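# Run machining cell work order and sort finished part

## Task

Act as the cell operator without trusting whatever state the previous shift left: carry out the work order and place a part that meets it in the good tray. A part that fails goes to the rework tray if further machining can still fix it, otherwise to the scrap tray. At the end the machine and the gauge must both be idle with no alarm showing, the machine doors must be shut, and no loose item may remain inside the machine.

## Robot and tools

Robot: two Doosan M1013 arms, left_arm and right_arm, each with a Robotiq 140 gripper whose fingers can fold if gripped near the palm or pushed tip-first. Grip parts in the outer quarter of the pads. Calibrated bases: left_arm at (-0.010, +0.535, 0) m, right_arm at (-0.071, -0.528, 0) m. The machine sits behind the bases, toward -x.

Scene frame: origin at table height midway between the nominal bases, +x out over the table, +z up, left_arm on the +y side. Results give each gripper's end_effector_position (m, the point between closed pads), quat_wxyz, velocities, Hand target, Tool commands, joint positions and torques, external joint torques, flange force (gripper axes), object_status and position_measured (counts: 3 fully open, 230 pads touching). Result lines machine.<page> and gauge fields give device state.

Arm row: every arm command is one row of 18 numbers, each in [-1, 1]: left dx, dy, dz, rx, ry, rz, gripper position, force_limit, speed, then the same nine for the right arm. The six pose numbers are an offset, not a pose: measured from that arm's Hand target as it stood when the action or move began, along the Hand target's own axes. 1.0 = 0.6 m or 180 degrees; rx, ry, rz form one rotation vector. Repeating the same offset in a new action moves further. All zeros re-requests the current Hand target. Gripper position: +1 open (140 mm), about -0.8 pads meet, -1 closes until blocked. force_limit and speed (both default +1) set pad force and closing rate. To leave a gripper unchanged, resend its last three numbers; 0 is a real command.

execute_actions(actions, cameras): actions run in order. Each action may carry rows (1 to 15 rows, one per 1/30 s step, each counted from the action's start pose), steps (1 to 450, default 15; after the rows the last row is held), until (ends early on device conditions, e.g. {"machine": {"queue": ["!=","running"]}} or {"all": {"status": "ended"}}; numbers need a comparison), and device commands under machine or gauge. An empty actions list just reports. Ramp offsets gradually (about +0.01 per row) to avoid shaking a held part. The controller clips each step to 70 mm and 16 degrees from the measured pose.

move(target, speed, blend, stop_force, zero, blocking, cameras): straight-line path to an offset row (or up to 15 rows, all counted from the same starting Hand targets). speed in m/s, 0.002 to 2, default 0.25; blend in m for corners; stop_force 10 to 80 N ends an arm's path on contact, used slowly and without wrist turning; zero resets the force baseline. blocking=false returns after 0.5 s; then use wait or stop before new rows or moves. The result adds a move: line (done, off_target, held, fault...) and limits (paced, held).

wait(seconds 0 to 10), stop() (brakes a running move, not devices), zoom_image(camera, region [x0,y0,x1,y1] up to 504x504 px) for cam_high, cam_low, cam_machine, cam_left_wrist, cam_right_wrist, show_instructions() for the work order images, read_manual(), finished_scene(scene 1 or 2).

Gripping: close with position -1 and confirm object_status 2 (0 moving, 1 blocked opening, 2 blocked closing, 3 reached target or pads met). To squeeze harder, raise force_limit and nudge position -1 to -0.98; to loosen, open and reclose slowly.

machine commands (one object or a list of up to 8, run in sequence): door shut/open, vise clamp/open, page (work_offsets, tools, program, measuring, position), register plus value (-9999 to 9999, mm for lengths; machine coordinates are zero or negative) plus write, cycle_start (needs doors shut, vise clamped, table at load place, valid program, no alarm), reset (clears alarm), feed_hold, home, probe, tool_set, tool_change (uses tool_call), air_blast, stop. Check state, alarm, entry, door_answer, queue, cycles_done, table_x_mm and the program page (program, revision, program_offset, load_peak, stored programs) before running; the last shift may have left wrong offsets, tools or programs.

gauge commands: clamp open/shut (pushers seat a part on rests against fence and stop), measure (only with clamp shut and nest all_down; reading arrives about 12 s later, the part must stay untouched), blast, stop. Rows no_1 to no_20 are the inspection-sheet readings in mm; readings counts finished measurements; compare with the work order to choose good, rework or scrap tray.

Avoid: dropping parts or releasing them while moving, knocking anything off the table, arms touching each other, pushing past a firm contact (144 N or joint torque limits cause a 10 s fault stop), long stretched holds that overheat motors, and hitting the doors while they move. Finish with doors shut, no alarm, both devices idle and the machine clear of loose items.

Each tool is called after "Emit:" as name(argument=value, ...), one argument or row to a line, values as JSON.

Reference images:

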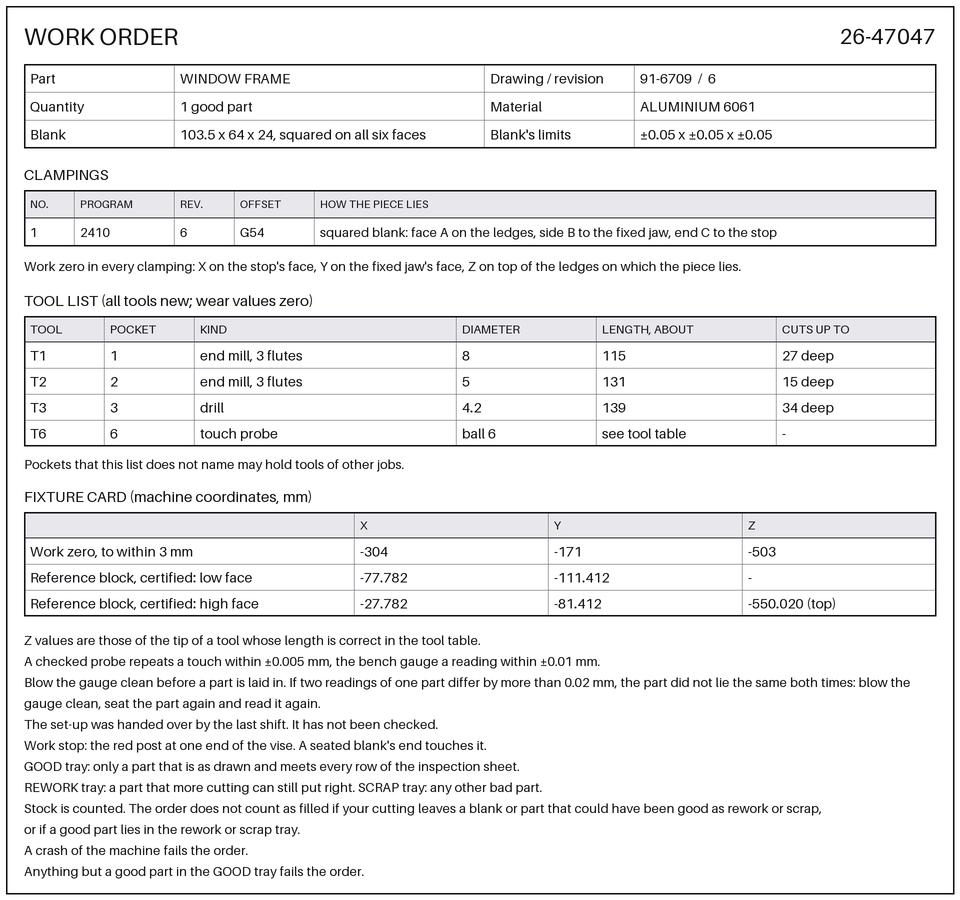

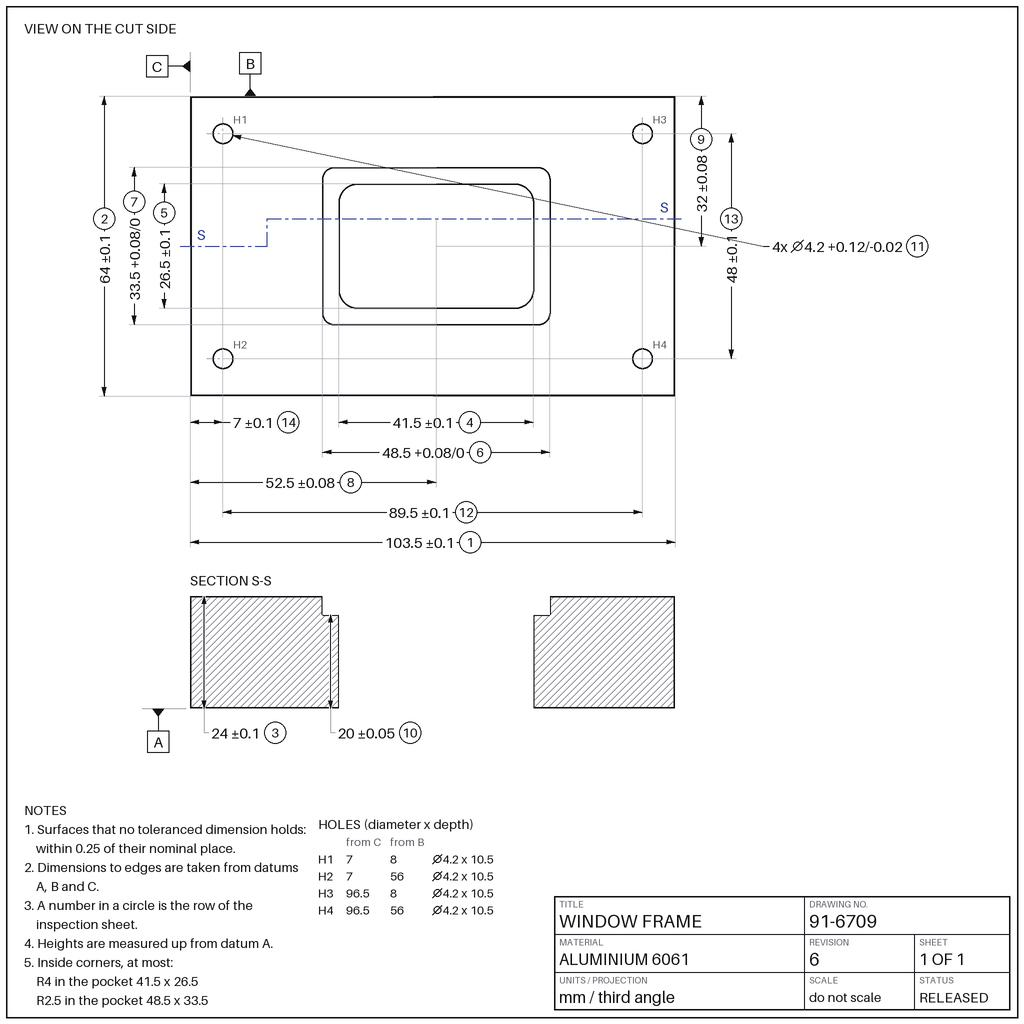

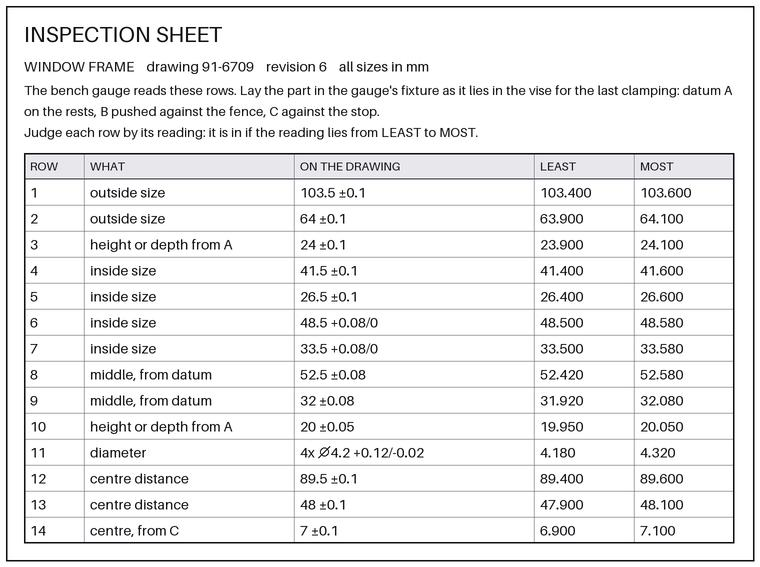

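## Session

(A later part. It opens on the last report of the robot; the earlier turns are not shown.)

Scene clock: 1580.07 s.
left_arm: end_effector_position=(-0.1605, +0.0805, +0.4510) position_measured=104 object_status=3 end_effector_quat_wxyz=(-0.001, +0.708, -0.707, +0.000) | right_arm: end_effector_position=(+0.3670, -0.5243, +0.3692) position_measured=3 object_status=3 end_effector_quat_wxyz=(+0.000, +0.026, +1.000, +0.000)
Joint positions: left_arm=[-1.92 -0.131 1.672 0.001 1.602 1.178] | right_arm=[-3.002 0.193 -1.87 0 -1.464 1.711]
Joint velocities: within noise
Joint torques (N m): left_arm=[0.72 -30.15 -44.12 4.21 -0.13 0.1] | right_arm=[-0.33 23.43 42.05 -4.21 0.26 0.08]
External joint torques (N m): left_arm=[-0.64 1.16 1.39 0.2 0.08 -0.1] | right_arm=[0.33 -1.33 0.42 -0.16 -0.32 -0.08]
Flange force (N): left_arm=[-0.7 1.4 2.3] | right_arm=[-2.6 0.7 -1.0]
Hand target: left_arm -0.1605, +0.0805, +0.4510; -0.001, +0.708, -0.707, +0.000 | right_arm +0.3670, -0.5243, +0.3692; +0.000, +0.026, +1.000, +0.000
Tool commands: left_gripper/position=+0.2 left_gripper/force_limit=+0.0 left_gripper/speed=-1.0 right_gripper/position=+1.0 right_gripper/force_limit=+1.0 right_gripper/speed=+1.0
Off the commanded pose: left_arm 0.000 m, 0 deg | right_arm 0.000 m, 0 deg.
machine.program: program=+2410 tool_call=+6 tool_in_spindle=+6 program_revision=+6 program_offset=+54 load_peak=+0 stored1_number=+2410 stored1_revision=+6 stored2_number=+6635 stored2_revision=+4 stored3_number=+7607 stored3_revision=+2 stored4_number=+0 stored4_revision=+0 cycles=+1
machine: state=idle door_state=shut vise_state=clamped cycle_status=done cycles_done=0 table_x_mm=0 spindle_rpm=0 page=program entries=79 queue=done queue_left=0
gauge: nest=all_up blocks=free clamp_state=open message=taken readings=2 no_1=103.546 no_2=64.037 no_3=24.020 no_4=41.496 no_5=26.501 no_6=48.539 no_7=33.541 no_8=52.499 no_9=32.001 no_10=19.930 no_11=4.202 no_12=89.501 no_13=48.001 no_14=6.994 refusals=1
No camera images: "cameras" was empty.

Emit:
execute_actions(
  actions=[
    {"machine":{"cycle_start":true},"steps":450,"until":{"machine":{"state":["!=","running"]}}},
    {"steps":450,"until":{"machine":{"state":["!=","running"]}}},
    {"steps":450,"until":{"machine":{"state":["!=","running"]}}},
    {"steps":450,"until":{"machine":{"state":["!=","running"]}}},
    {"steps":450,"until":{"machine":{"state":["!=","running"]}}},
    {"steps":450,"until":{"machine":{"state":["!=","running"]}}},
  ],
  cameras=[],
)

Scene clock: 1664.33 s.
left_arm: end_effector_position=(-0.1605, +0.0805, +0.4510) position_measured=104 object_status=3 end_effector_quat_wxyz=(-0.001, +0.708, -0.707, +0.000) | right_arm: end_effector_position=(+0.3670, -0.5243, +0.3692) position_measured=3 object_status=3 end_effector_quat_wxyz=(+0.000, +0.026, +1.000, +0.000)
Joint positions: left_arm=[-1.92 -0.131 1.672 0.001 1.602 1.178] | right_arm=[-3.002 0.193 -1.87 0 -1.464 1.711]
Joint velocities: within noise
Joint torques (N m): left_arm=[0.97 -30.19 -44.24 4.25 -0.11 0.14] | right_arm=[-0.38 23.3 42.02 -4.2 0.26 0.04]
External joint torques (N m): left_arm=[-0.82 0.71 1.32 0.19 0.06 -0.14] | right_arm=[0.36 -1.14 0.5 -0.17 -0.31 -0.04]
External joint torques at the end of the 2nd action: left_arm=[-0.88 1.71 1.62 0.15 0.09 -0.11] | right_arm=[0.63 -1.1 0.48 -0.17 -0.26 -0.06]
External joint torques at the end of the 3rd action: left_arm=[-0.37 1.1 1.51 0.2 0.09 -0.13] | right_arm=[0.55 -1.51 0.45 -0.14 -0.27 -0.08]
External joint torques at the end of the 4th action: left_arm=[-1.31 1.28 1.61 0.12 0.1 -0.08] | right_arm=[0.61 -1.32 0.52 -0.2 -0.28 -0.09]
External joint torques at the end of the 5th action: left_arm=[-0.76 1.04 1.55 0.19 0.1 -0.15] | right_arm=[0.57 -1.42 0.38 -0.12 -0.25 -0.09]
Flange force (N): left_arm=[-1.4 1.6 2.3] | right_arm=[-2.4 0.9 -1.2]
Flange force at the end of the 2nd action (N): left_arm=[-0.3 2.1 2.7] | right_arm=[-2.2 1.4 -1.1]
Flange force at the end of the 3rd action (N): left_arm=[-0.7 0.9 2.5] | right_arm=[-2.9 1.2 -1.0]
Flange force at the end of the 4th action (N): left_arm=[-1.3 2.6 2.7] | right_arm=[-2.6 1.3 -1.2]
Flange force at the end of the 5th action (N): left_arm=[-1.2 1.6 2.6] | right_arm=[-2.6 1.3 -0.8]
Hand target: left_arm -0.1605, +0.0805, +0.4510; -0.001, +0.708, -0.707, +0.000 | right_arm +0.3670, -0.5243, +0.3692; +0.000, +0.026, +1.000, +0.000
Tool commands: left_gripper/position=+0.2 left_gripper/force_limit=+0.0 left_gripper/speed=-1.0 right_gripper/position=+1.0 right_gripper/force_limit=+1.0 right_gripper/speed=+1.0
Off the commanded pose: left_arm 0.000 m, 0 deg | right_arm 0.000 m, 0 deg.
machine.program: program=+2410 tool_call=+6 tool_in_spindle=+1 program_revision=+6 program_offset=+54 load_peak=+5 stored1_number=+2410 stored1_revision=+6 stored2_number=+6635 stored2_revision=+4 stored3_number=+7607 stored3_revision=+2 stored4_number=+0 stored4_revision=+0 cycles=+1
machine: state=running door_state=shut vise_state=clamped cycle_status=moving cycles_done=0 table_x_mm=103 spindle_rpm=10000 page=program entries=80 queue=running queue_left=0
gauge: nest=all_up blocks=free clamp_state=open message=taken readings=2 no_1=103.546 no_2=64.037 no_3=24.020 no_4=41.496 no_5=26.501 no_6=48.539 no_7=33.541 no_8=52.499 no_9=32.001 no_10=19.930 no_11=4.202 no_12=89.501 no_13=48.001 no_14=6.994 refusals=1
No camera images: "cameras" was empty.

Emit:
execute_actions(
  actions=[
    {"steps":450,"until":{"machine":{"state":["!=","running"]}}},
    {"steps":450,"until":{"machine":{"state":["!=","running"]}}},
    {"steps":450,"until":{"machine":{"state":["!=","running"]}}},
    {"steps":450,"until":{"machine":{"state":["!=","running"]}}},
    {"steps":450,"until":{"machine":{"state":["!=","running"]}}},
    {"steps":450,"until":{"machine":{"state":["!=","running"]}}},
    {"steps":450,"until":{"machine":{"state":["!=","running"]}}},
    {"steps":450,"until":{"machine":{"state":["!=","running"]}}},
    {"steps":450,"until":{"machine":{"state":["!=","running"]}}},
    {"steps":450,"until":{"machine":{"state":["!=","running"]}}},
  ],
  cameras=[],
)

Scene clock: 1823.37 s.
left_arm: end_effector_position=(-0.1605, +0.0805, +0.4510) position_measured=104 object_status=3 end_effector_quat_wxyz=(-0.001, +0.708, -0.707, +0.000) | right_arm: end_effector_position=(+0.3670, -0.5243, +0.3692) position_measured=3 object_status=3 end_effector_quat_wxyz=(+0.000, +0.026, +1.000, +0.000)
Joint positions: left_arm=[-1.92 -0.131 1.672 0.001 1.602 1.178] | right_arm=[-3.002 0.193 -1.87 0 -1.464 1.711]
Joint velocities: within noise
Joint torques (N m): left_arm=[0.87 -29.9 -44.18 4.25 -0.22 0.11] | right_arm=[-0.58 23.3 41.89 -4.21 0.26 0.08]
External joint torques (N m): left_arm=[-0.84 1.1 1.6 0.14 0.17 -0.11] | right_arm=[0.6 -1.2 0.56 -0.15 -0.3 -0.08]
External joint torques at the end of the 6th action: left_arm=[-0.91 0.99 1.39 0.19 0.13 -0.11] | right_arm=[0.57 -1.36 0.36 -0.16 -0.28 -0.05]
External joint torques at the end of the 7th action: left_arm=[-0.49 1.38 1.56 0.16 0.08 -0.11] | right_arm=[0.47 -1.22 0.43 -0.16 -0.26 -0.08]
External joint torques at the end of the 8th action: left_arm=[-0.51 1.12 1.66 0.15 0.08 -0.12] | right_arm=[0.59 -1.36 0.47 -0.18 -0.29 -0.06]
External joint torques at the end of the 9th action: left_arm=[-0.6 1.37 1.65 0.16 0.15 -0.11] | right_arm=[0.46 -1.49 0.45 -0.17 -0.26 -0.05]
Flange force (N): left_arm=[-1.2 1.7 2.6] | right_arm=[-2.5 1.3 -1.3]
Flange force at the end of the 6th action (N): left_arm=[-1.2 1.9 2.3] | right_arm=[-2.5 1.4 -0.9]
Flange force at the end of the 7th action (N): left_arm=[-0.4 1.2 2.7] | right_arm=[-2.4 1.0 -1.0]
Flange force at the end of the 8th action (N): left_arm=[-1.0 1.1 2.8] | right_arm=[-2.6 1.4 -1.1]
Flange force at the end of the 9th action (N): left_arm=[-0.7 1.3 2.7] | right_arm=[-2.9 1.1 -0.9]
Hand target: left_arm -0.1605, +0.0805, +0.4510; -0.001, +0.708, -0.707, +0.000 | right_arm +0.3670, -0.5243, +0.3692; +0.000, +0.026, +1.000, +0.000
Tool commands: left_gripper/position=+0.2 left_gripper/force_limit=+0.0 left_gripper/speed=-1.0 right_gripper/position=+1.0 right_gripper/force_limit=+1.0 right_gripper/speed=+1.0
Off the commanded pose: left_arm 0.000 m, 0 deg | right_arm 0.000 m, 0 deg.
machine.program: program=+2410 tool_call=+6 tool_in_spindle=+2 program_revision=+6 program_offset=+54 load_peak=+5 stored1_number=+2410 stored1_revision=+6 stored2_number=+6635 stored2_revision=+4 stored3_number=+7607 stored3_revision=+2 stored4_number=+0 stored4_revision=+0 cycles=+1
machine: state=running door_state=shut vise_state=clamped cycle_status=moving cycles_done=0 table_x_mm=97 spindle_rpm=10000 page=program entries=80 queue=running queue_left=0
gauge: nest=all_up blocks=free clamp_state=open message=taken readings=2 no_1=103.546 no_2=64.037 no_3=24.020 no_4=41.496 no_5=26.501 no_6=48.539 no_7=33.541 no_8=52.499 no_9=32.001 no_10=19.930 no_11=4.202 no_12=89.501 no_13=48.001 no_14=6.994 refusals=1
not seen at rest: the call's real time ran out, and the robot may still be moving.
No camera images: "cameras" was empty.

Emit:
execute_actions(
  actions=[
    {"steps":450,"until":{"machine":{"state":["!=","running"]}}},
    {"steps":450,"until":{"machine":{"state":["!=","running"]}}},
    {"steps":450,"until":{"machine":{"state":["!=","running"]}}},
    {"steps":450,"until":{"machine":{"state":["!=","running"]}}},
    {"steps":450,"until":{"machine":{"state":["!=","running"]}}},
    {"steps":450,"until":{"machine":{"state":["!=","running"]}}},
    {"steps":450,"until":{"machine":{"state":["!=","running"]}}},
    {"steps":450,"until":{"machine":{"state":["!=","running"]}}},
    {"steps":450,"until":{"machine":{"state":["!=","running"]}}},
  ],
  cameras=[],
)

Scene clock: 1878.90 s.
left_arm: end_effector_position=(-0.1605, +0.0805, +0.4510) position_measured=104 object_status=3 end_effector_quat_wxyz=(-0.001, +0.708, -0.707, +0.000) | right_arm: end_effector_position=(+0.3670, -0.5243, +0.3692) position_measured=3 object_status=3 end_effector_quat_wxyz=(+0.000, +0.026, +1.000, +0.000)
Joint positions: left_arm=[-1.92 -0.131 1.672 0.001 1.602 1.178] | right_arm=[-3.002 0.193 -1.87 0 -1.464 1.711]
Joint velocities: within noise
Joint torques (N m): left_arm=[1.04 -29.98 -44.26 4.23 -0.15 0.15] | right_arm=[-0.36 23.34 41.97 -4.21 0.26 0.06]
External joint torques (N m): left_arm=[-0.96 1.13 1.57 0.18 0.1 -0.15] | right_arm=[0.37 -1.16 0.63 -0.17 -0.3 -0.06]
External joint torques at the end of the 5th action: left_arm=[-0.63 1.25 1.51 0.18 0.08 -0.08] | right_arm=[0.46 -1.39 0.46 -0.15 -0.27 -0.08]
External joint torques at the end of the 6th action: left_arm=[-0.74 1.51 1.68 0.16 0.06 -0.14] | right_arm=[0.61 -1.28 0.5 -0.16 -0.28 -0.05]
External joint torques at the end of the 7th action: left_arm=[-0.74 1.15 1.58 0.14 0.07 -0.12] | right_arm=[0.36 -1.34 0.36 -0.19 -0.27 -0.1]
External joint torques at the end of the 8th action: left_arm=[-0.73 1.34 1.47 0.17 0.1 -0.11] | right_arm=[0.67 -1.35 0.5 -0.18 -0.26 -0.08]
Flange force (N): left_arm=[-1.2 2.0 2.6] | right_arm=[-2.6 0.9 -1.4]
Flange force at the end of the 5th action (N): left_arm=[-0.7 1.4 2.6] | right_arm=[-2.7 1.0 -1.0]
Flange force at the end of the 6th action (N): left_arm=[-0.6 1.7 2.9] | right_arm=[-2.5 1.4 -1.1]
Flange force at the end of the 7th action (N): left_arm=[-1.0 1.6 2.7] | right_arm=[-2.5 0.8 -0.9]
Flange force at the end of the 8th action (N): left_arm=[-0.6 1.7 2.4] | right_arm=[-2.6 1.5 -1.1]
Hand target: left_arm -0.1605, +0.0805, +0.4510; -0.001, +0.708, -0.707, +0.000 | right_arm +0.3670, -0.5243, +0.3692; +0.000, +0.026, +1.000, +0.000
Tool commands: left_gripper/position=+0.2 left_gripper/force_limit=+0.0 left_gripper/speed=-1.0 right_gripper/position=+1.0 right_gripper/force_limit=+1.0 right_gripper/speed=+1.0
Off the commanded pose: left_arm 0.000 m, 0 deg | right_arm 0.000 m, 0 deg.
machine.program: program=+2410 tool_call=+6 tool_in_spindle=+3 program_revision=+6 program_offset=+54 load_peak=+5 stored1_number=+2410 stored1_revision=+6 stored2_number=+6635 stored2_revision=+4 stored3_number=+7607 stored3_revision=+2 stored4_number=+0 stored4_revision=+0 cycles=+2
machine: state=done door_state=shut vise_state=clamped cycle_status=done cycles_done=1 table_x_mm=0 spindle_rpm=0 page=program entries=80 queue=done queue_left=0
gauge: nest=all_up blocks=free clamp_state=open message=taken readings=2 no_1=103.546 no_2=64.037 no_3=24.020 no_4=41.496 no_5=26.501 no_6=48.539 no_7=33.541 no_8=52.499 no_9=32.001 no_10=19.930 no_11=4.202 no_12=89.501 no_13=48.001 no_14=6.994 refusals=1
No camera images: "cameras" was empty.

Emit:
execute_actions(
  actions=[
    {"machine":[{"air_blast":true},{"door":"open"},{"vise":"open"}],"gauge":{"blast":true},"steps":300,"until":{"machine":{"queue":["!=","running"]}}},
  ],
  cameras=["cam_machine"],
)

Emit:
move(
  target=[
    [0.1842,0.4825,0.0517,0,0,0,0.3,0,-1,0,0,0,0,0,0,1,1,1],
    [0.2675,0.6492,0.2517,0,0,0,0.3,0,-1,0,0,0,0,0,0,1,1,1],
    [0.2717,0.9995,0.2767,0,0,0,0.3,0,-1,0,0,0,0,0,0,1,1,1],
  ],
  speed=[0.25,0.25,0.15],
  blend=[0.05,0.03,0],
  cameras=["cam_machine","cam_left_wrist"],
)

Scene clock: 1905.13 s.
left_arm: end_effector_position=(-0.1605, +0.0805, +0.4510) position_measured=104 object_status=3 end_effector_quat_wxyz=(-0.001, +0.708, -0.707, +0.000) | right_arm: end_effector_position=(+0.3670, -0.5243, +0.3692) position_measured=3 object_status=3 end_effector_quat_wxyz=(+0.000, +0.026, +1.000, +0.000)
Joint positions: left_arm=[-1.92 -0.131 1.672 0.001 1.602 1.178] | right_arm=[-3.002 0.193 -1.87 0 -1.464 1.711]
Joint velocities: within noise
Joint torques (N m): left_arm=[0.96 -29.91 -44.21 4.26 -0.16 0.13] | right_arm=[-0.46 23.21 41.9 -4.19 0.21 0.04]
External joint torques (N m): left_arm=[-0.87 0.95 1.55 0.14 0.11 -0.13] | right_arm=[0.51 -1.22 0.64 -0.18 -0.26 -0.04]
Flange force (N): left_arm=[-1.4 1.7 2.6] | right_arm=[-2.7 1.2 -1.3]
Hand target: left_arm -0.1605, +0.0805, +0.4510; -0.001, +0.708, -0.707, +0.000 | right_arm +0.3670, -0.5243, +0.3692; +0.000, +0.026, +1.000, +0.000
Tool commands: left_gripper/position=+0.2 left_gripper/force_limit=+0.0 left_gripper/speed=-1.0 right_gripper/position=+1.0 right_gripper/force_limit=+1.0 right_gripper/speed=+1.0
Off the commanded pose: left_arm 0.000 m, 0 deg | right_arm 0.000 m, 0 deg.
machine.program: program=+2410 tool_call=+6 tool_in_spindle=+3 program_revision=+6 program_offset=+54 load_peak=+5 stored1_number=+2410 stored1_revision=+6 stored2_number=+6635 stored2_revision=+4 stored3_number=+7607 stored3_revision=+2 stored4_number=+0 stored4_revision=+0 cycles=+2
machine: state=idle door_state=open vise_state=open cycle_status=done cycles_done=1 table_x_mm=0 spindle_rpm=0 page=program entries=81 queue=done queue_left=0
gauge: nest=all_up blocks=free clamp_state=open message=taken readings=2 no_1=103.546 no_2=64.037 no_3=24.020 no_4=41.496 no_5=26.501 no_6=48.539 no_7=33.541 no_8=52.499 no_9=32.001 no_10=19.930 no_11=4.202 no_12=89.501 no_13=48.001 no_14=6.994 refusals=1
Images, in order (width x height): cam_machine 896x504.

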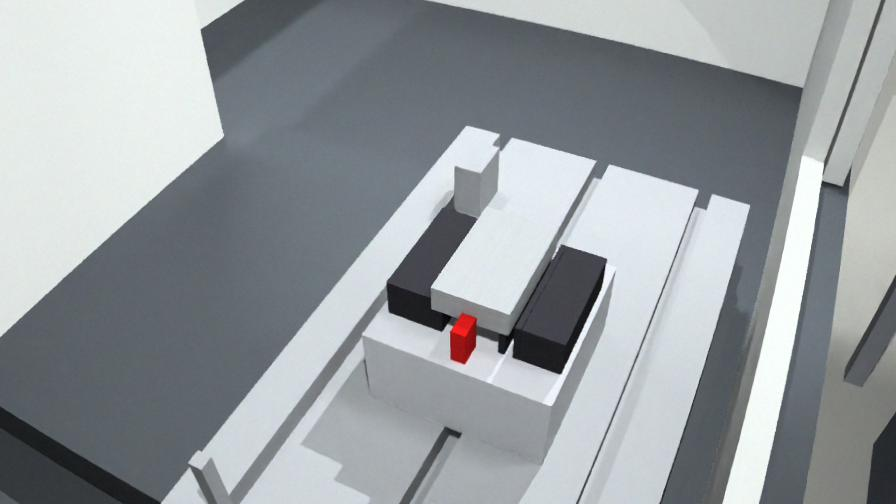

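Scene clock: 1908.83 s.
left_arm: end_effector_position=(-0.7598, -0.0830, +0.2840) position_measured=91 object_status=3 end_effector_quat_wxyz=(-0.001, +0.708, -0.707, +0.000) | right_arm: end_effector_position=(+0.3670, -0.5243, +0.3692) position_measured=3 object_status=3 end_effector_quat_wxyz=(+0.000, +0.026, +1.000, +0.000)
Joint positions: left_arm=[-2.445 0.728 0.841 0 1.574 0.653] | right_arm=[-3.002 0.193 -1.87 0 -1.464 1.711]
Joint velocities: within noise
Joint torques (N m): left_arm=[1.13 -113.37 -44.32 4.23 -0.22 0.11] | right_arm=[-0.63 23.35 42.03 -4.19 0.2 0.05]
External joint torques (N m): left_arm=[-0.86 0.88 1.7 0.19 0.18 -0.11] | right_arm=[0.67 -1.37 0.41 -0.18 -0.25 -0.05]
Flange force (N): left_arm=[-3.5 -2.6 2.7] | right_arm=[-2.6 1.6 -0.9]
Hand target: left_arm -0.7598, -0.0830, +0.2840; -0.001, +0.708, -0.707, +0.000 | right_arm +0.3670, -0.5243, +0.3692; +0.000, +0.026, +1.000, +0.000
Off the commanded pose: left_arm 0.000 m, 0 deg | right_arm 0.000 m, 0 deg.
machine.program: program=+2410 tool_call=+6 tool_in_spindle=+3 program_revision=+6 program_offset=+54 load_peak=+5 stored1_number=+2410 stored1_revision=+6 stored2_number=+6635 stored2_revision=+4 stored3_number=+7607 stored3_revision=+2 stored4_number=+0 stored4_revision=+0 cycles=+2
machine: state=idle door_state=open vise_state=open cycle_status=done cycles_done=1 table_x_mm=0 spindle_rpm=0 page=program entries=81 queue=done queue_left=0
gauge: nest=all_up blocks=free clamp_state=open message=taken readings=2 no_1=103.546 no_2=64.037 no_3=24.020 no_4=41.496 no_5=26.501 no_6=48.539 no_7=33.541 no_8=52.499 no_9=32.001 no_10=19.930 no_11=4.202 no_12=89.501 no_13=48.001 no_14=6.994 refusals=1
move: done
camera_calibration:
cam_left_wrist: T_world_to_cam=[[-0.998328, -0.0363457, 0.0449507, -0.772778], [-0.0267958, 0.979984, 0.197266, 0.0288364], [-0.0512207, 0.195731, -0.979319, 0.395459], [0, 0, 0, 1]] pos_world=[-0.750458, -0.13375, 0.416329]
Images, in order (width x height): cam_machine 896x504, cam_left_wrist 896x504.

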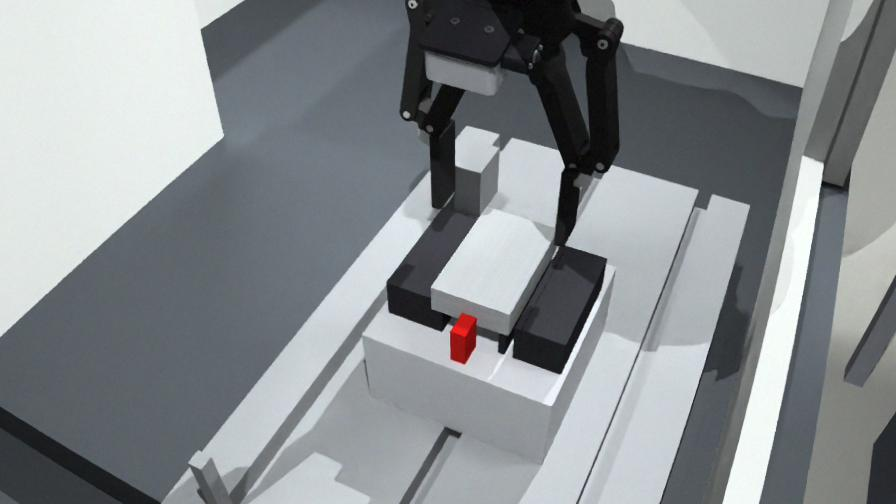

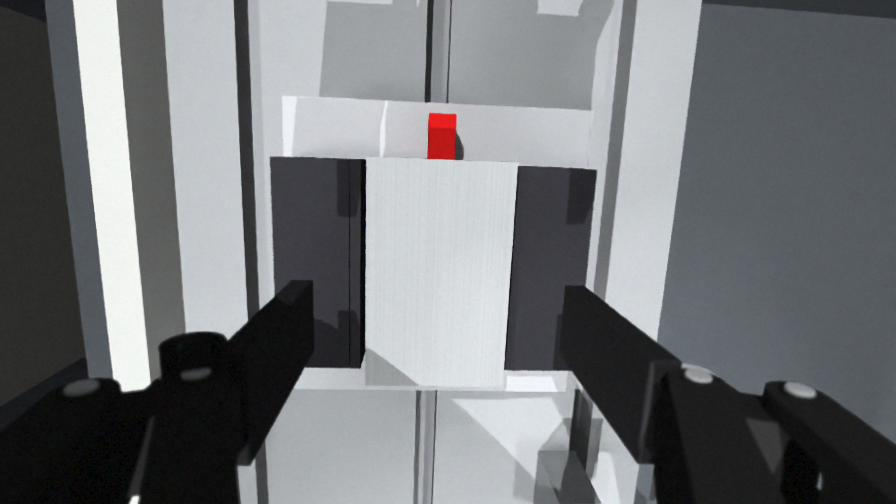

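Emit:
zoom_image(
  camera="cam_left_wrist",
  region=[340, 140, 540, 400],
)

Emit:
zoom_image(
  camera="cam_machine",
  region=[400, 180, 620, 380],
)

Scaled by 1.938 from the camera's 896x504 image, which has a finer 1280x720 frame.

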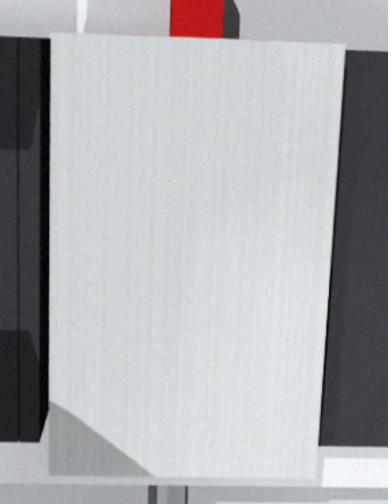

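Scaled by 2.291 from the camera's 896x504 image, which has a finer 1280x720 frame.

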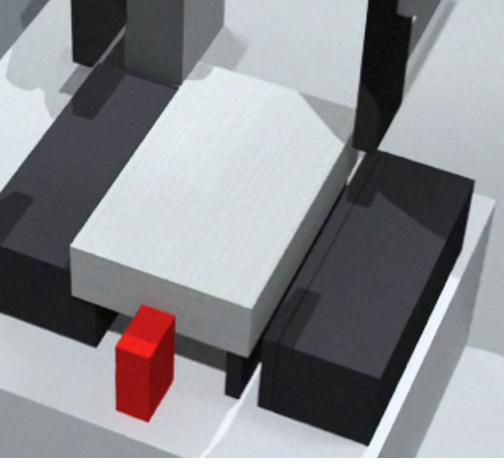

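Emit:
move(
  target=[
    [-0.005,-0.3497,-0.0267,0,0,0,0.3,0,-1,0,0,0,0,0,0,1,1,1],
    [-0.0883,-0.5163,-0.2267,0,0,0,0.3,0,-1,0,0,0,0,0,0,1,1,1],
    [-0.2717,-0.9913,-0.2767,0,0,0,0.3,0,-1,0,0,0,0,0,0,1,1,1],
  ],
  speed=[0.2,0.25,0.25],
  blend=[0.03,0.05,0],
  cameras=["cam_machine","cam_high"],
)

Emit:
execute_actions(
  actions=[
    {"machine":[{"vise":"clamp"},{"door":"shut"},{"register":"tool_call","value":6,"write":true},{"tool_change":true,"page":"measuring"},{"register":"probe_x","value":-253.25,"write":true},{"register":"probe_y","value":-203,"write":true},{"register":"probe_move_y","value":0,"write":true}],"steps":450,"until":{"machine":{"queue":["!=","running"]}}},
  ],
  cameras=[],
)

Emit:
execute_actions(
  actions=[
    {"machine":[{"register":"probe_z","value":-470,"write":true},{"register":"probe_move_z","value":-20,"write":true},{"probe":true}],"steps":450,"until":{"machine":{"queue":["!=","running"]}}},
  ],
  cameras=["cam_machine"],
)

Scene clock: 1957.43 s.
left_arm: end_effector_position=(-0.1654, +0.0805, +0.4509) position_measured=91 object_status=3 end_effector_quat_wxyz=(-0.001, +0.707, -0.707, +0.000) | right_arm: end_effector_position=(+0.3670, -0.5243, +0.3692) position_measured=3 object_status=3 end_effector_quat_wxyz=(+0.000, +0.026, +1.000, +0.000)
Joint positions: left_arm=[-1.93 -0.128 1.67 0.001 1.601 1.168] | right_arm=[-3.002 0.193 -1.87 0 -1.464 1.711]
Joint velocities: within noise
Joint torques (N m): left_arm=[0.11 -30.09 -44.15 4.23 -0.14 0.11] | right_arm=[-0.42 23.49 42.13 -4.21 0.2 0.07]
External joint torques (N m): left_arm=[0.01 1.09 1.61 0.17 0.09 -0.11] | right_arm=[0.52 -1.44 0.38 -0.15 -0.24 -0.07]
Flange force (N): left_arm=[-0.5 0.0 2.7] | right_arm=[-2.7 1.2 -0.8]
Hand target: left_arm -0.1654, +0.0805, +0.4510; -0.001, +0.708, -0.707, +0.000 | right_arm +0.3670, -0.5243, +0.3692; +0.000, +0.026, +1.000, +0.000
Off the commanded pose: left_arm 0.000 m, 0 deg | right_arm 0.000 m, 0 deg.
machine.program: program=+2410 tool_call=+6 tool_in_spindle=+3 program_revision=+6 program_offset=+54 load_peak=+5 stored1_number=+2410 stored1_revision=+6 stored2_number=+6635 stored2_revision=+4 stored3_number=+7607 stored3_revision=+2 stored4_number=+0 stored4_revision=+0 cycles=+2
machine: state=idle door_state=open vise_state=open cycle_status=done cycles_done=1 table_x_mm=0 spindle_rpm=0 page=program entries=81 queue=done queue_left=0
gauge: nest=all_up blocks=free clamp_state=open message=taken readings=2 no_1=103.546 no_2=64.037 no_3=24.020 no_4=41.496 no_5=26.501 no_6=48.539 no_7=33.541 no_8=52.499 no_9=32.001 no_10=19.930 no_11=4.202 no_12=89.501 no_13=48.001 no_14=6.994 refusals=1
move: done
Images, in order (width x height): cam_high 896x504, cam_machine 896x504.

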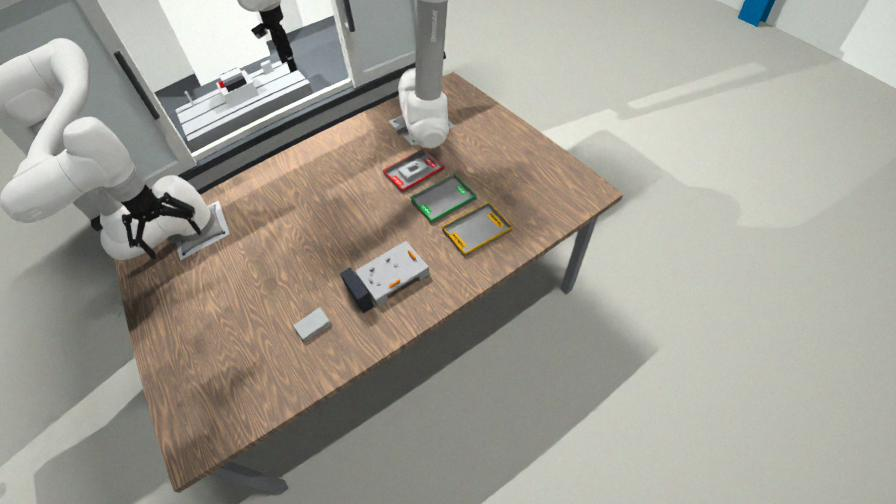

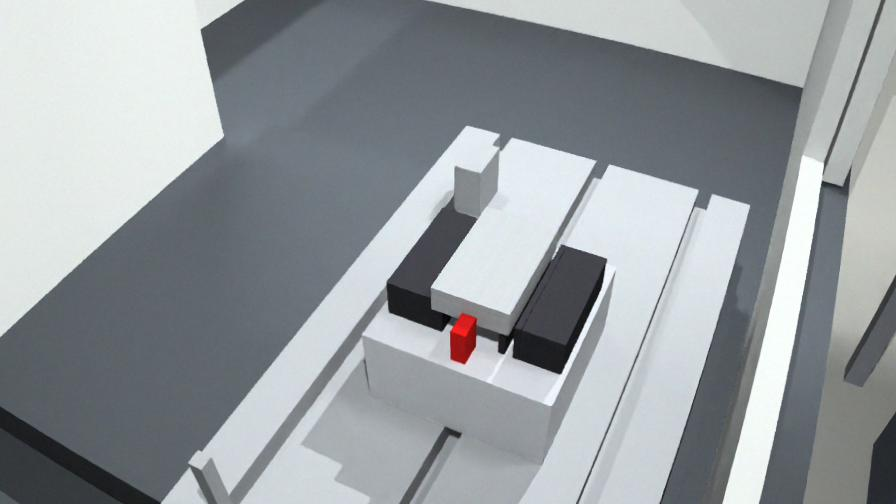

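Scene clock: 1966.97 s.
left_arm: end_effector_position=(-0.1654, +0.0805, +0.4510) position_measured=91 object_status=3 end_effector_quat_wxyz=(-0.001, +0.708, -0.707, +0.000) | right_arm: end_effector_position=(+0.3670, -0.5243, +0.3692) position_measured=3 object_status=3 end_effector_quat_wxyz=(+0.000, +0.026, +1.000, +0.000)
Joint positions: left_arm=[-1.93 -0.128 1.67 0.001 1.601 1.168] | right_arm=[-3.002 0.193 -1.87 0 -1.464 1.711]
Joint velocities: within noise
Joint torques (N m): left_arm=[0.91 -30.39 -44.21 4.28 -0.14 0.19] | right_arm=[-0.6 23.36 42 -4.2 0.26 0.06]
External joint torques (N m): left_arm=[-0.87 1.33 1.63 0.12 0.1 -0.19] | right_arm=[0.6 -1.48 0.35 -0.15 -0.31 -0.06]
Flange force (N): left_arm=[-1.0 2.0 2.8] | right_arm=[-2.7 1.4 -0.9]
Hand target: left_arm -0.1654, +0.0805, +0.4510; -0.001, +0.708, -0.707, +0.000 | right_arm +0.3670, -0.5243, +0.3692; +0.000, +0.026, +1.000, +0.000
Tool commands: left_gripper/position=+0.3 left_gripper/force_limit=+0.0 left_gripper/speed=-1.0 right_gripper/position=+1.0 right_gripper/force_limit=+1.0 right_gripper/speed=+1.0
Off the commanded pose: left_arm 0.000 m, 0 deg | right_arm 0.000 m, 0 deg.
machine.measuring: probe_x=-253.250 probe_y=-203.000 probe_z=-484.000 probe_move_x=+0.000 probe_move_y=+0.000 probe_move_z=+0.000 probe_radius=+2.990 probe_off_x=+0.000 probe_off_y=+0.000 setter_z=-520.000 probe_touched=+1 probe_found_x=-220.000 probe_found_y=-235.035 probe_found_z=-484.000 set_length=+138.583 set_diameter=+4.199
machine: state=idle door_state=shut vise_state=clamped cycle_status=done cycles_done=1 table_x_mm=0 spindle_rpm=0 page=measuring entries=86 queue=done queue_left=0
gauge: nest=all_up blocks=free clamp_state=open message=taken readings=2 no_1=103.546 no_2=64.037 no_3=24.020 no_4=41.496 no_5=26.501 no_6=48.539 no_7=33.541 no_8=52.499 no_9=32.001 no_10=19.930 no_11=4.202 no_12=89.501 no_13=48.001 no_14=6.994 refusals=1
No camera images: "cameras" was empty.

Scene clock: 1975.63 s.
left_arm: end_effector_position=(-0.1654, +0.0805, +0.4510) position_measured=91 object_status=3 end_effector_quat_wxyz=(-0.001, +0.708, -0.707, +0.000) | right_arm: end_effector_position=(+0.3670, -0.5243, +0.3692) position_measured=3 object_status=3 end_effector_quat_wxyz=(+0.000, +0.026, +1.000, +0.000)
Joint positions: left_arm=[-1.93 -0.128 1.67 0.001 1.601 1.168] | right_arm=[-3.002 0.193 -1.87 0 -1.464 1.711]
Joint velocities: within noise
Joint torques (N m): left_arm=[0.99 -30.08 -44.37 4.23 -0.2 0.12] | right_arm=[-0.42 23.34 42.11 -4.18 0.23 0.06]
External joint torques (N m): left_arm=[-1.02 1.48 1.97 0.14 0.15 -0.12] | right_arm=[0.57 -1.39 0.31 -0.17 -0.27 -0.06]
Flange force (N): left_arm=[-1.3 2.1 3.3] | right_arm=[-2.5 1.3 -0.8]
Hand target: left_arm -0.1654, +0.0805, +0.4510; -0.001, +0.708, -0.707, +0.000 | right_arm +0.3670, -0.5243, +0.3692; +0.000, +0.026, +1.000, +0.000
Tool commands: left_gripper/position=+0.3 left_gripper/force_limit=+0.0 left_gripper/speed=-1.0 right_gripper/position=+1.0 right_gripper/force_limit=+1.0 right_gripper/speed=+1.0
Off the commanded pose: left_arm 0.000 m, 0 deg | right_arm 0.000 m, 0 deg.
machine.measuring: probe_x=-253.250 probe_y=-203.000 probe_z=-470.000 probe_move_x=+0.000 probe_move_y=+0.000 probe_move_z=-20.000 probe_radius=+2.990 probe_off_x=+0.000 probe_off_y=+0.000 setter_z=-520.000 probe_touched=+0 probe_found_x=+0.000 probe_found_y=+0.000 probe_found_z=+0.000 set_length=+138.583 set_diameter=+4.199
machine: state=alarm door_state=shut vise_state=clamped cycle_status=moving cycles_done=1 table_x_mm=89 spindle_rpm=0 page=measuring entries=89 alarm=probe_no_touch queue=dropped queue_left=0
gauge: nest=all_up blocks=free clamp_state=open message=taken readings=2 no_1=103.546 no_2=64.037 no_3=24.020 no_4=41.496 no_5=26.501 no_6=48.539 no_7=33.541 no_8=52.499 no_9=32.001 no_10=19.930 no_11=4.202 no_12=89.501 no_13=48.001 no_14=6.994 refusals=1
Images, in order (width x height): cam_machine 896x504.

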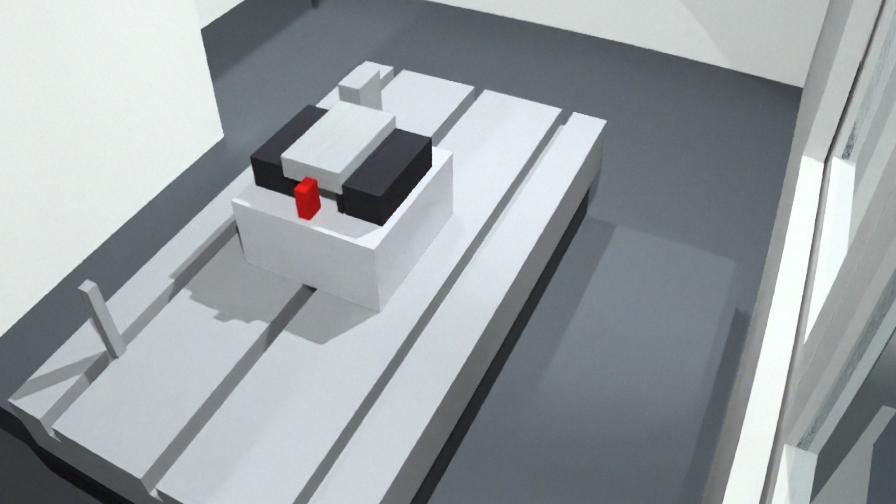

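Emit:
execute_actions(
  actions=[
    {"machine":[{"reset":true},{"home":true}],"steps":450,"until":{"machine":{"queue":["!=","running"]}}},
    {"machine":[{"air_blast":true},{"door":"open"},{"vise":"open"}],"steps":300,"until":{"machine":{"queue":["!=","running"]}}},
  ],
  cameras=["cam_machine"],
)

Scene clock: 1992.10 s.
left_arm: end_effector_position=(-0.1654, +0.0805, +0.4510) position_measured=91 object_status=3 end_effector_quat_wxyz=(-0.001, +0.708, -0.707, +0.000) | right_arm: end_effector_position=(+0.3670, -0.5243, +0.3692) position_measured=3 object_status=3 end_effector_quat_wxyz=(+0.000, +0.026, +1.000, +0.000)
Joint positions: left_arm=[-1.93 -0.128 1.67 0.001 1.601 1.168] | right_arm=[-3.002 0.193 -1.87 0 -1.464 1.711]
Joint velocities: within noise
Joint torques (N m): left_arm=[0.91 -30.54 -44.15 4.27 -0.13 0.17] | right_arm=[-0.43 23.08 41.98 -4.19 0.19 0.05]
External joint torques (N m): left_arm=[-0.85 1.6 1.62 0.12 0.08 -0.17] | right_arm=[0.38 -1.01 0.48 -0.18 -0.24 -0.05]
External joint torques at the end of the 1st action: left_arm=[-0.54 0.98 1.82 0.21 0.1 -0.13] | right_arm=[0.62 -1.03 0.44 -0.18 -0.27 -0.07]
Flange force (N): left_arm=[-0.5 2.1 2.7] | right_arm=[-2.1 0.9 -1.1]
Flange force at the end of the 1st action (N): left_arm=[-1.5 1.0 3.1] | right_arm=[-2.0 1.4 -1.0]
Hand target: left_arm -0.1654, +0.0805, +0.4510; -0.001, +0.708, -0.707, +0.000 | right_arm +0.3670, -0.5243, +0.3692; +0.000, +0.026, +1.000, +0.000
Tool commands: left_gripper/position=+0.3 left_gripper/force_limit=+0.0 left_gripper/speed=-1.0 right_gripper/position=+1.0 right_gripper/force_limit=+1.0 right_gripper/speed=+1.0
Off the commanded pose: left_arm 0.000 m, 0 deg | right_arm 0.000 m, 0 deg.
machine.measuring: probe_x=-253.250 probe_y=-203.000 probe_z=-470.000 probe_move_x=+0.000 probe_move_y=+0.000 probe_move_z=-20.000 probe_radius=+2.990 probe_off_x=+0.000 probe_off_y=+0.000 setter_z=-520.000 probe_touched=+0 probe_found_x=+0.000 probe_found_y=+0.000 probe_found_z=+0.000 set_length=+138.583 set_diameter=+4.199
machine: state=idle door_state=open vise_state=open cycle_status=done cycles_done=1 table_x_mm=0 spindle_rpm=0 page=measuring entries=92 queue=done queue_left=0
gauge: nest=all_up blocks=free clamp_state=open message=taken readings=2 no_1=103.546 no_2=64.037 no_3=24.020 no_4=41.496 no_5=26.501 no_6=48.539 no_7=33.541 no_8=52.499 no_9=32.001 no_10=19.930 no_11=4.202 no_12=89.501 no_13=48.001 no_14=6.994 refusals=1
Images, in order (width x height): cam_machine 896x504.

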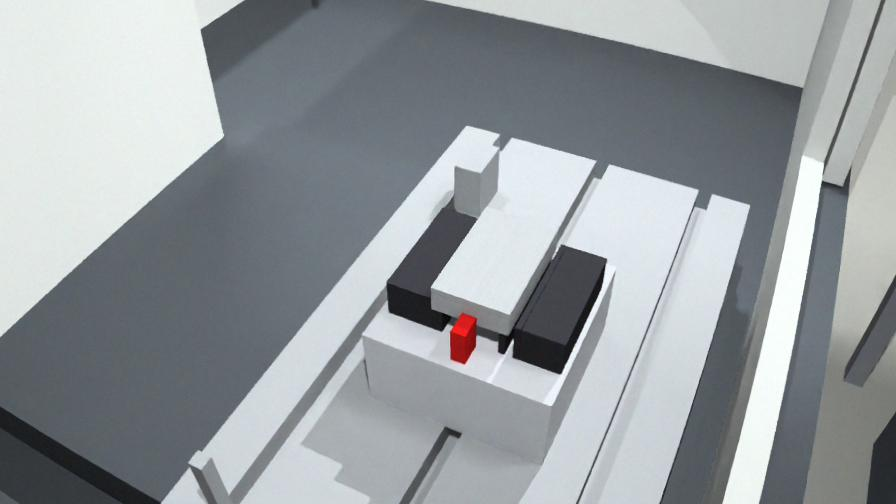

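Emit:
move(
  target=[
    [0.1842,0.4743,0.0517,0,0,0,0.3,0,-1,0,0,0,0,0,0,1,1,1],
    [0.2675,0.641,0.2517,0,0,0,0.3,0,-1,0,0,0,0,0,0,1,1,1],
    [0.275,0.9918,0.2783,0,0,0,0.3,0,-1,0,0,0,0,0,0,1,1,1],
    [0.275,0.9918,0.341,0,0,0,0.3,0,-1,0,0,0,0,0,0,1,1,1],
  ],
  speed=[0.25,0.25,0.15,0.05],
  blend=[0.05,0.03,0.005,0],
  cameras=["cam_left_wrist"],
)

Emit:
execute_actions(
  actions=[
    {"rows":[[0,0,0,0,0,0,-1,0,-1,0,0,0,0,0,0,1,1,1]],"steps":60},
    {"steps":15},
  ],
  cameras=["cam_left_wrist"],
)

Scene clock: 2011.03 s.
left_arm: end_effector_position=(-0.7601, -0.0849, +0.2453) position_measured=91 object_status=3 end_effector_quat_wxyz=(-0.001, +0.708, -0.707, +0.000) | right_arm: end_effector_position=(+0.3670, -0.5243, +0.3692) position_measured=3 object_status=3 end_effector_quat_wxyz=(+0.000, +0.026, +1.000, +0.000)
Joint positions: left_arm=[-2.444 0.733 0.901 0 1.509 0.654] | right_arm=[-3.002 0.193 -1.87 0 -1.464 1.711]
Joint velocities: within noise
Joint torques (N m): left_arm=[2.04 -114.77 -44.17 4.26 -0.15 0.1] | right_arm=[-0.39 23.19 42 -4.19 0.23 0.09]
External joint torques (N m): left_arm=[-1.69 1.43 1.5 0.16 0.12 -0.1] | right_arm=[0.37 -1.12 0.47 -0.18 -0.27 -0.09]
Flange force (N): left_arm=[-2.9 -0.6 2.3] | right_arm=[-2.3 0.8 -1.1]
Hand target: left_arm -0.7600, -0.0849, +0.2454; -0.001, +0.708, -0.707, +0.000 | right_arm +0.3670, -0.5243, +0.3692; +0.000, +0.026, +1.000, +0.000
Off the commanded pose: left_arm 0.000 m, 0 deg | right_arm 0.000 m, 0 deg.
machine.measuring: probe_x=-253.250 probe_y=-203.000 probe_z=-470.000 probe_move_x=+0.000 probe_move_y=+0.000 probe_move_z=-20.000 probe_radius=+2.990 probe_off_x=+0.000 probe_off_y=+0.000 setter_z=-520.000 probe_touched=+0 probe_found_x=+0.000 probe_found_y=+0.000 probe_found_z=+0.000 set_length=+138.583 set_diameter=+4.199
machine: state=idle door_state=open vise_state=open cycle_status=done cycles_done=1 table_x_mm=0 spindle_rpm=0 page=measuring entries=92 queue=done queue_left=0
gauge: nest=all_up blocks=free clamp_state=open message=taken readings=2 no_1=103.546 no_2=64.037 no_3=24.020 no_4=41.496 no_5=26.501 no_6=48.539 no_7=33.541 no_8=52.499 no_9=32.001 no_10=19.930 no_11=4.202 no_12=89.501 no_13=48.001 no_14=6.994 refusals=1
move: done
camera_calibration:
cam_left_wrist: T_world_to_cam=[[-0.998333, -0.0363317, 0.0448519, -0.771367], [-0.0268015, 0.979984, 0.197263, 0.0383409], [-0.051121, 0.195732, -0.979324, 0.357895], [0, 0, 0, 1]] pos_world=[-0.750757, -0.13565, 0.377529]
Images, in order (width x height): cam_left_wrist 896x504.

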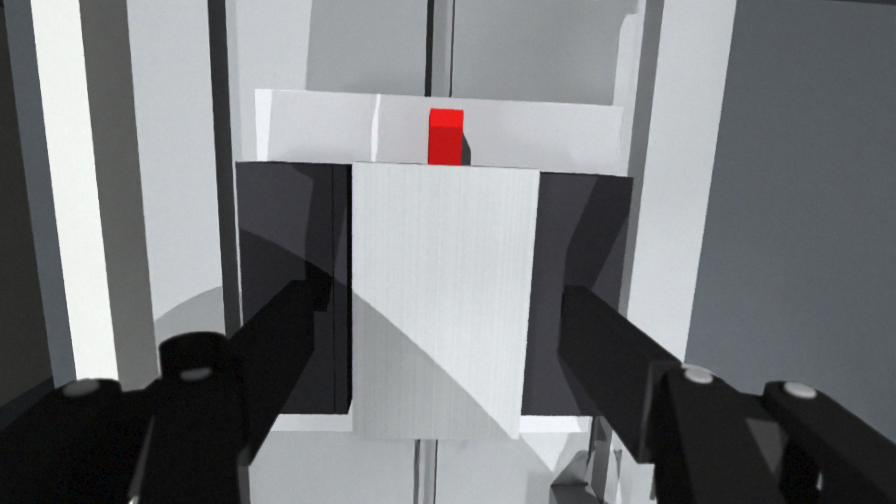

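Scene clock: 2013.73 s.
left_arm: end_effector_position=(-0.7600, -0.0849, +0.2454) position_measured=135 object_status=2 end_effector_quat_wxyz=(-0.001, +0.708, -0.707, +0.000) | right_arm: end_effector_position=(+0.3670, -0.5243, +0.3692) position_measured=3 object_status=3 end_effector_quat_wxyz=(+0.000, +0.026, +1.000, +0.000)
Joint positions: left_arm=[-2.444 0.733 0.901 0 1.509 0.654] | right_arm=[-3.002 0.193 -1.87 0 -1.464 1.711]
Joint velocities: within noise
Joint torques (N m): left_arm=[1.64 -109.41 -40.7 4.4 -0.06 0.14] | right_arm=[-0.2 23.19 42 -4.19 0.27 0.06]
External joint torques (N m): left_arm=[-1.44 -2.81 -1.59 -0.01 0.02 -0.14] | right_arm=[0.3 -1.2 0.46 -0.18 -0.31 -0.06]
External joint torques at the end of the 1st action: left_arm=[-1.18 -4.66 -2.22 0.09 0.23 -0.1] | right_arm=[0.64 -1.21 0.53 -0.14 -0.28 -0.07]
Flange force (N): left_arm=[-1.3 1.0 -2.9] | right_arm=[-2.4 0.7 -1.1]
Flange force at the end of the 1st action (N): left_arm=[-1.9 -0.2 -4.5] | right_arm=[-2.4 1.5 -1.2]
Hand target: left_arm -0.7600, -0.0849, +0.2454; -0.001, +0.708, -0.707, +0.000 | right_arm +0.3670, -0.5243, +0.3692; +0.000, +0.026, +1.000, +0.000
Off the commanded pose: left_arm 0.000 m, 0 deg | right_arm 0.000 m, 0 deg.
machine.measuring: probe_x=-253.250 probe_y=-203.000 probe_z=-470.000 probe_move_x=+0.000 probe_move_y=+0.000 probe_move_z=-20.000 probe_radius=+2.990 probe_off_x=+0.000 probe_off_y=+0.000 setter_z=-520.000 probe_touched=+0 probe_found_x=+0.000 probe_found_y=+0.000 probe_found_z=+0.000 set_length=+138.583 set_diameter=+4.199
machine: state=idle door_state=open vise_state=open cycle_status=done cycles_done=1 table_x_mm=0 spindle_rpm=0 page=measuring entries=92 queue=done queue_left=0
gauge: nest=all_up blocks=free clamp_state=open message=taken readings=2 no_1=103.546 no_2=64.037 no_3=24.020 no_4=41.496 no_5=26.501 no_6=48.539 no_7=33.541 no_8=52.499 no_9=32.001 no_10=19.930 no_11=4.202 no_12=89.501 no_13=48.001 no_14=6.994 refusals=1
camera_calibration:
cam_left_wrist: T_world_to_cam=[[-0.998333, -0.036328, 0.0448565, -0.771372], [-0.026802, 0.980003, 0.197167, 0.0383602], [-0.0511222, 0.195636, -0.979343, 0.357986], [0, 0, 0, 1]] pos_world=[-0.750757, -0.135651, 0.377629]
Images, in order (width x height): cam_left_wrist 896x504.

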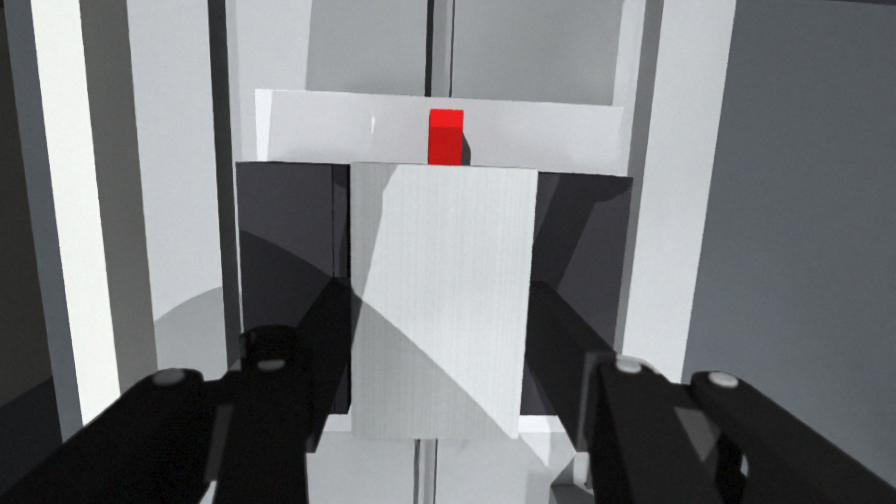

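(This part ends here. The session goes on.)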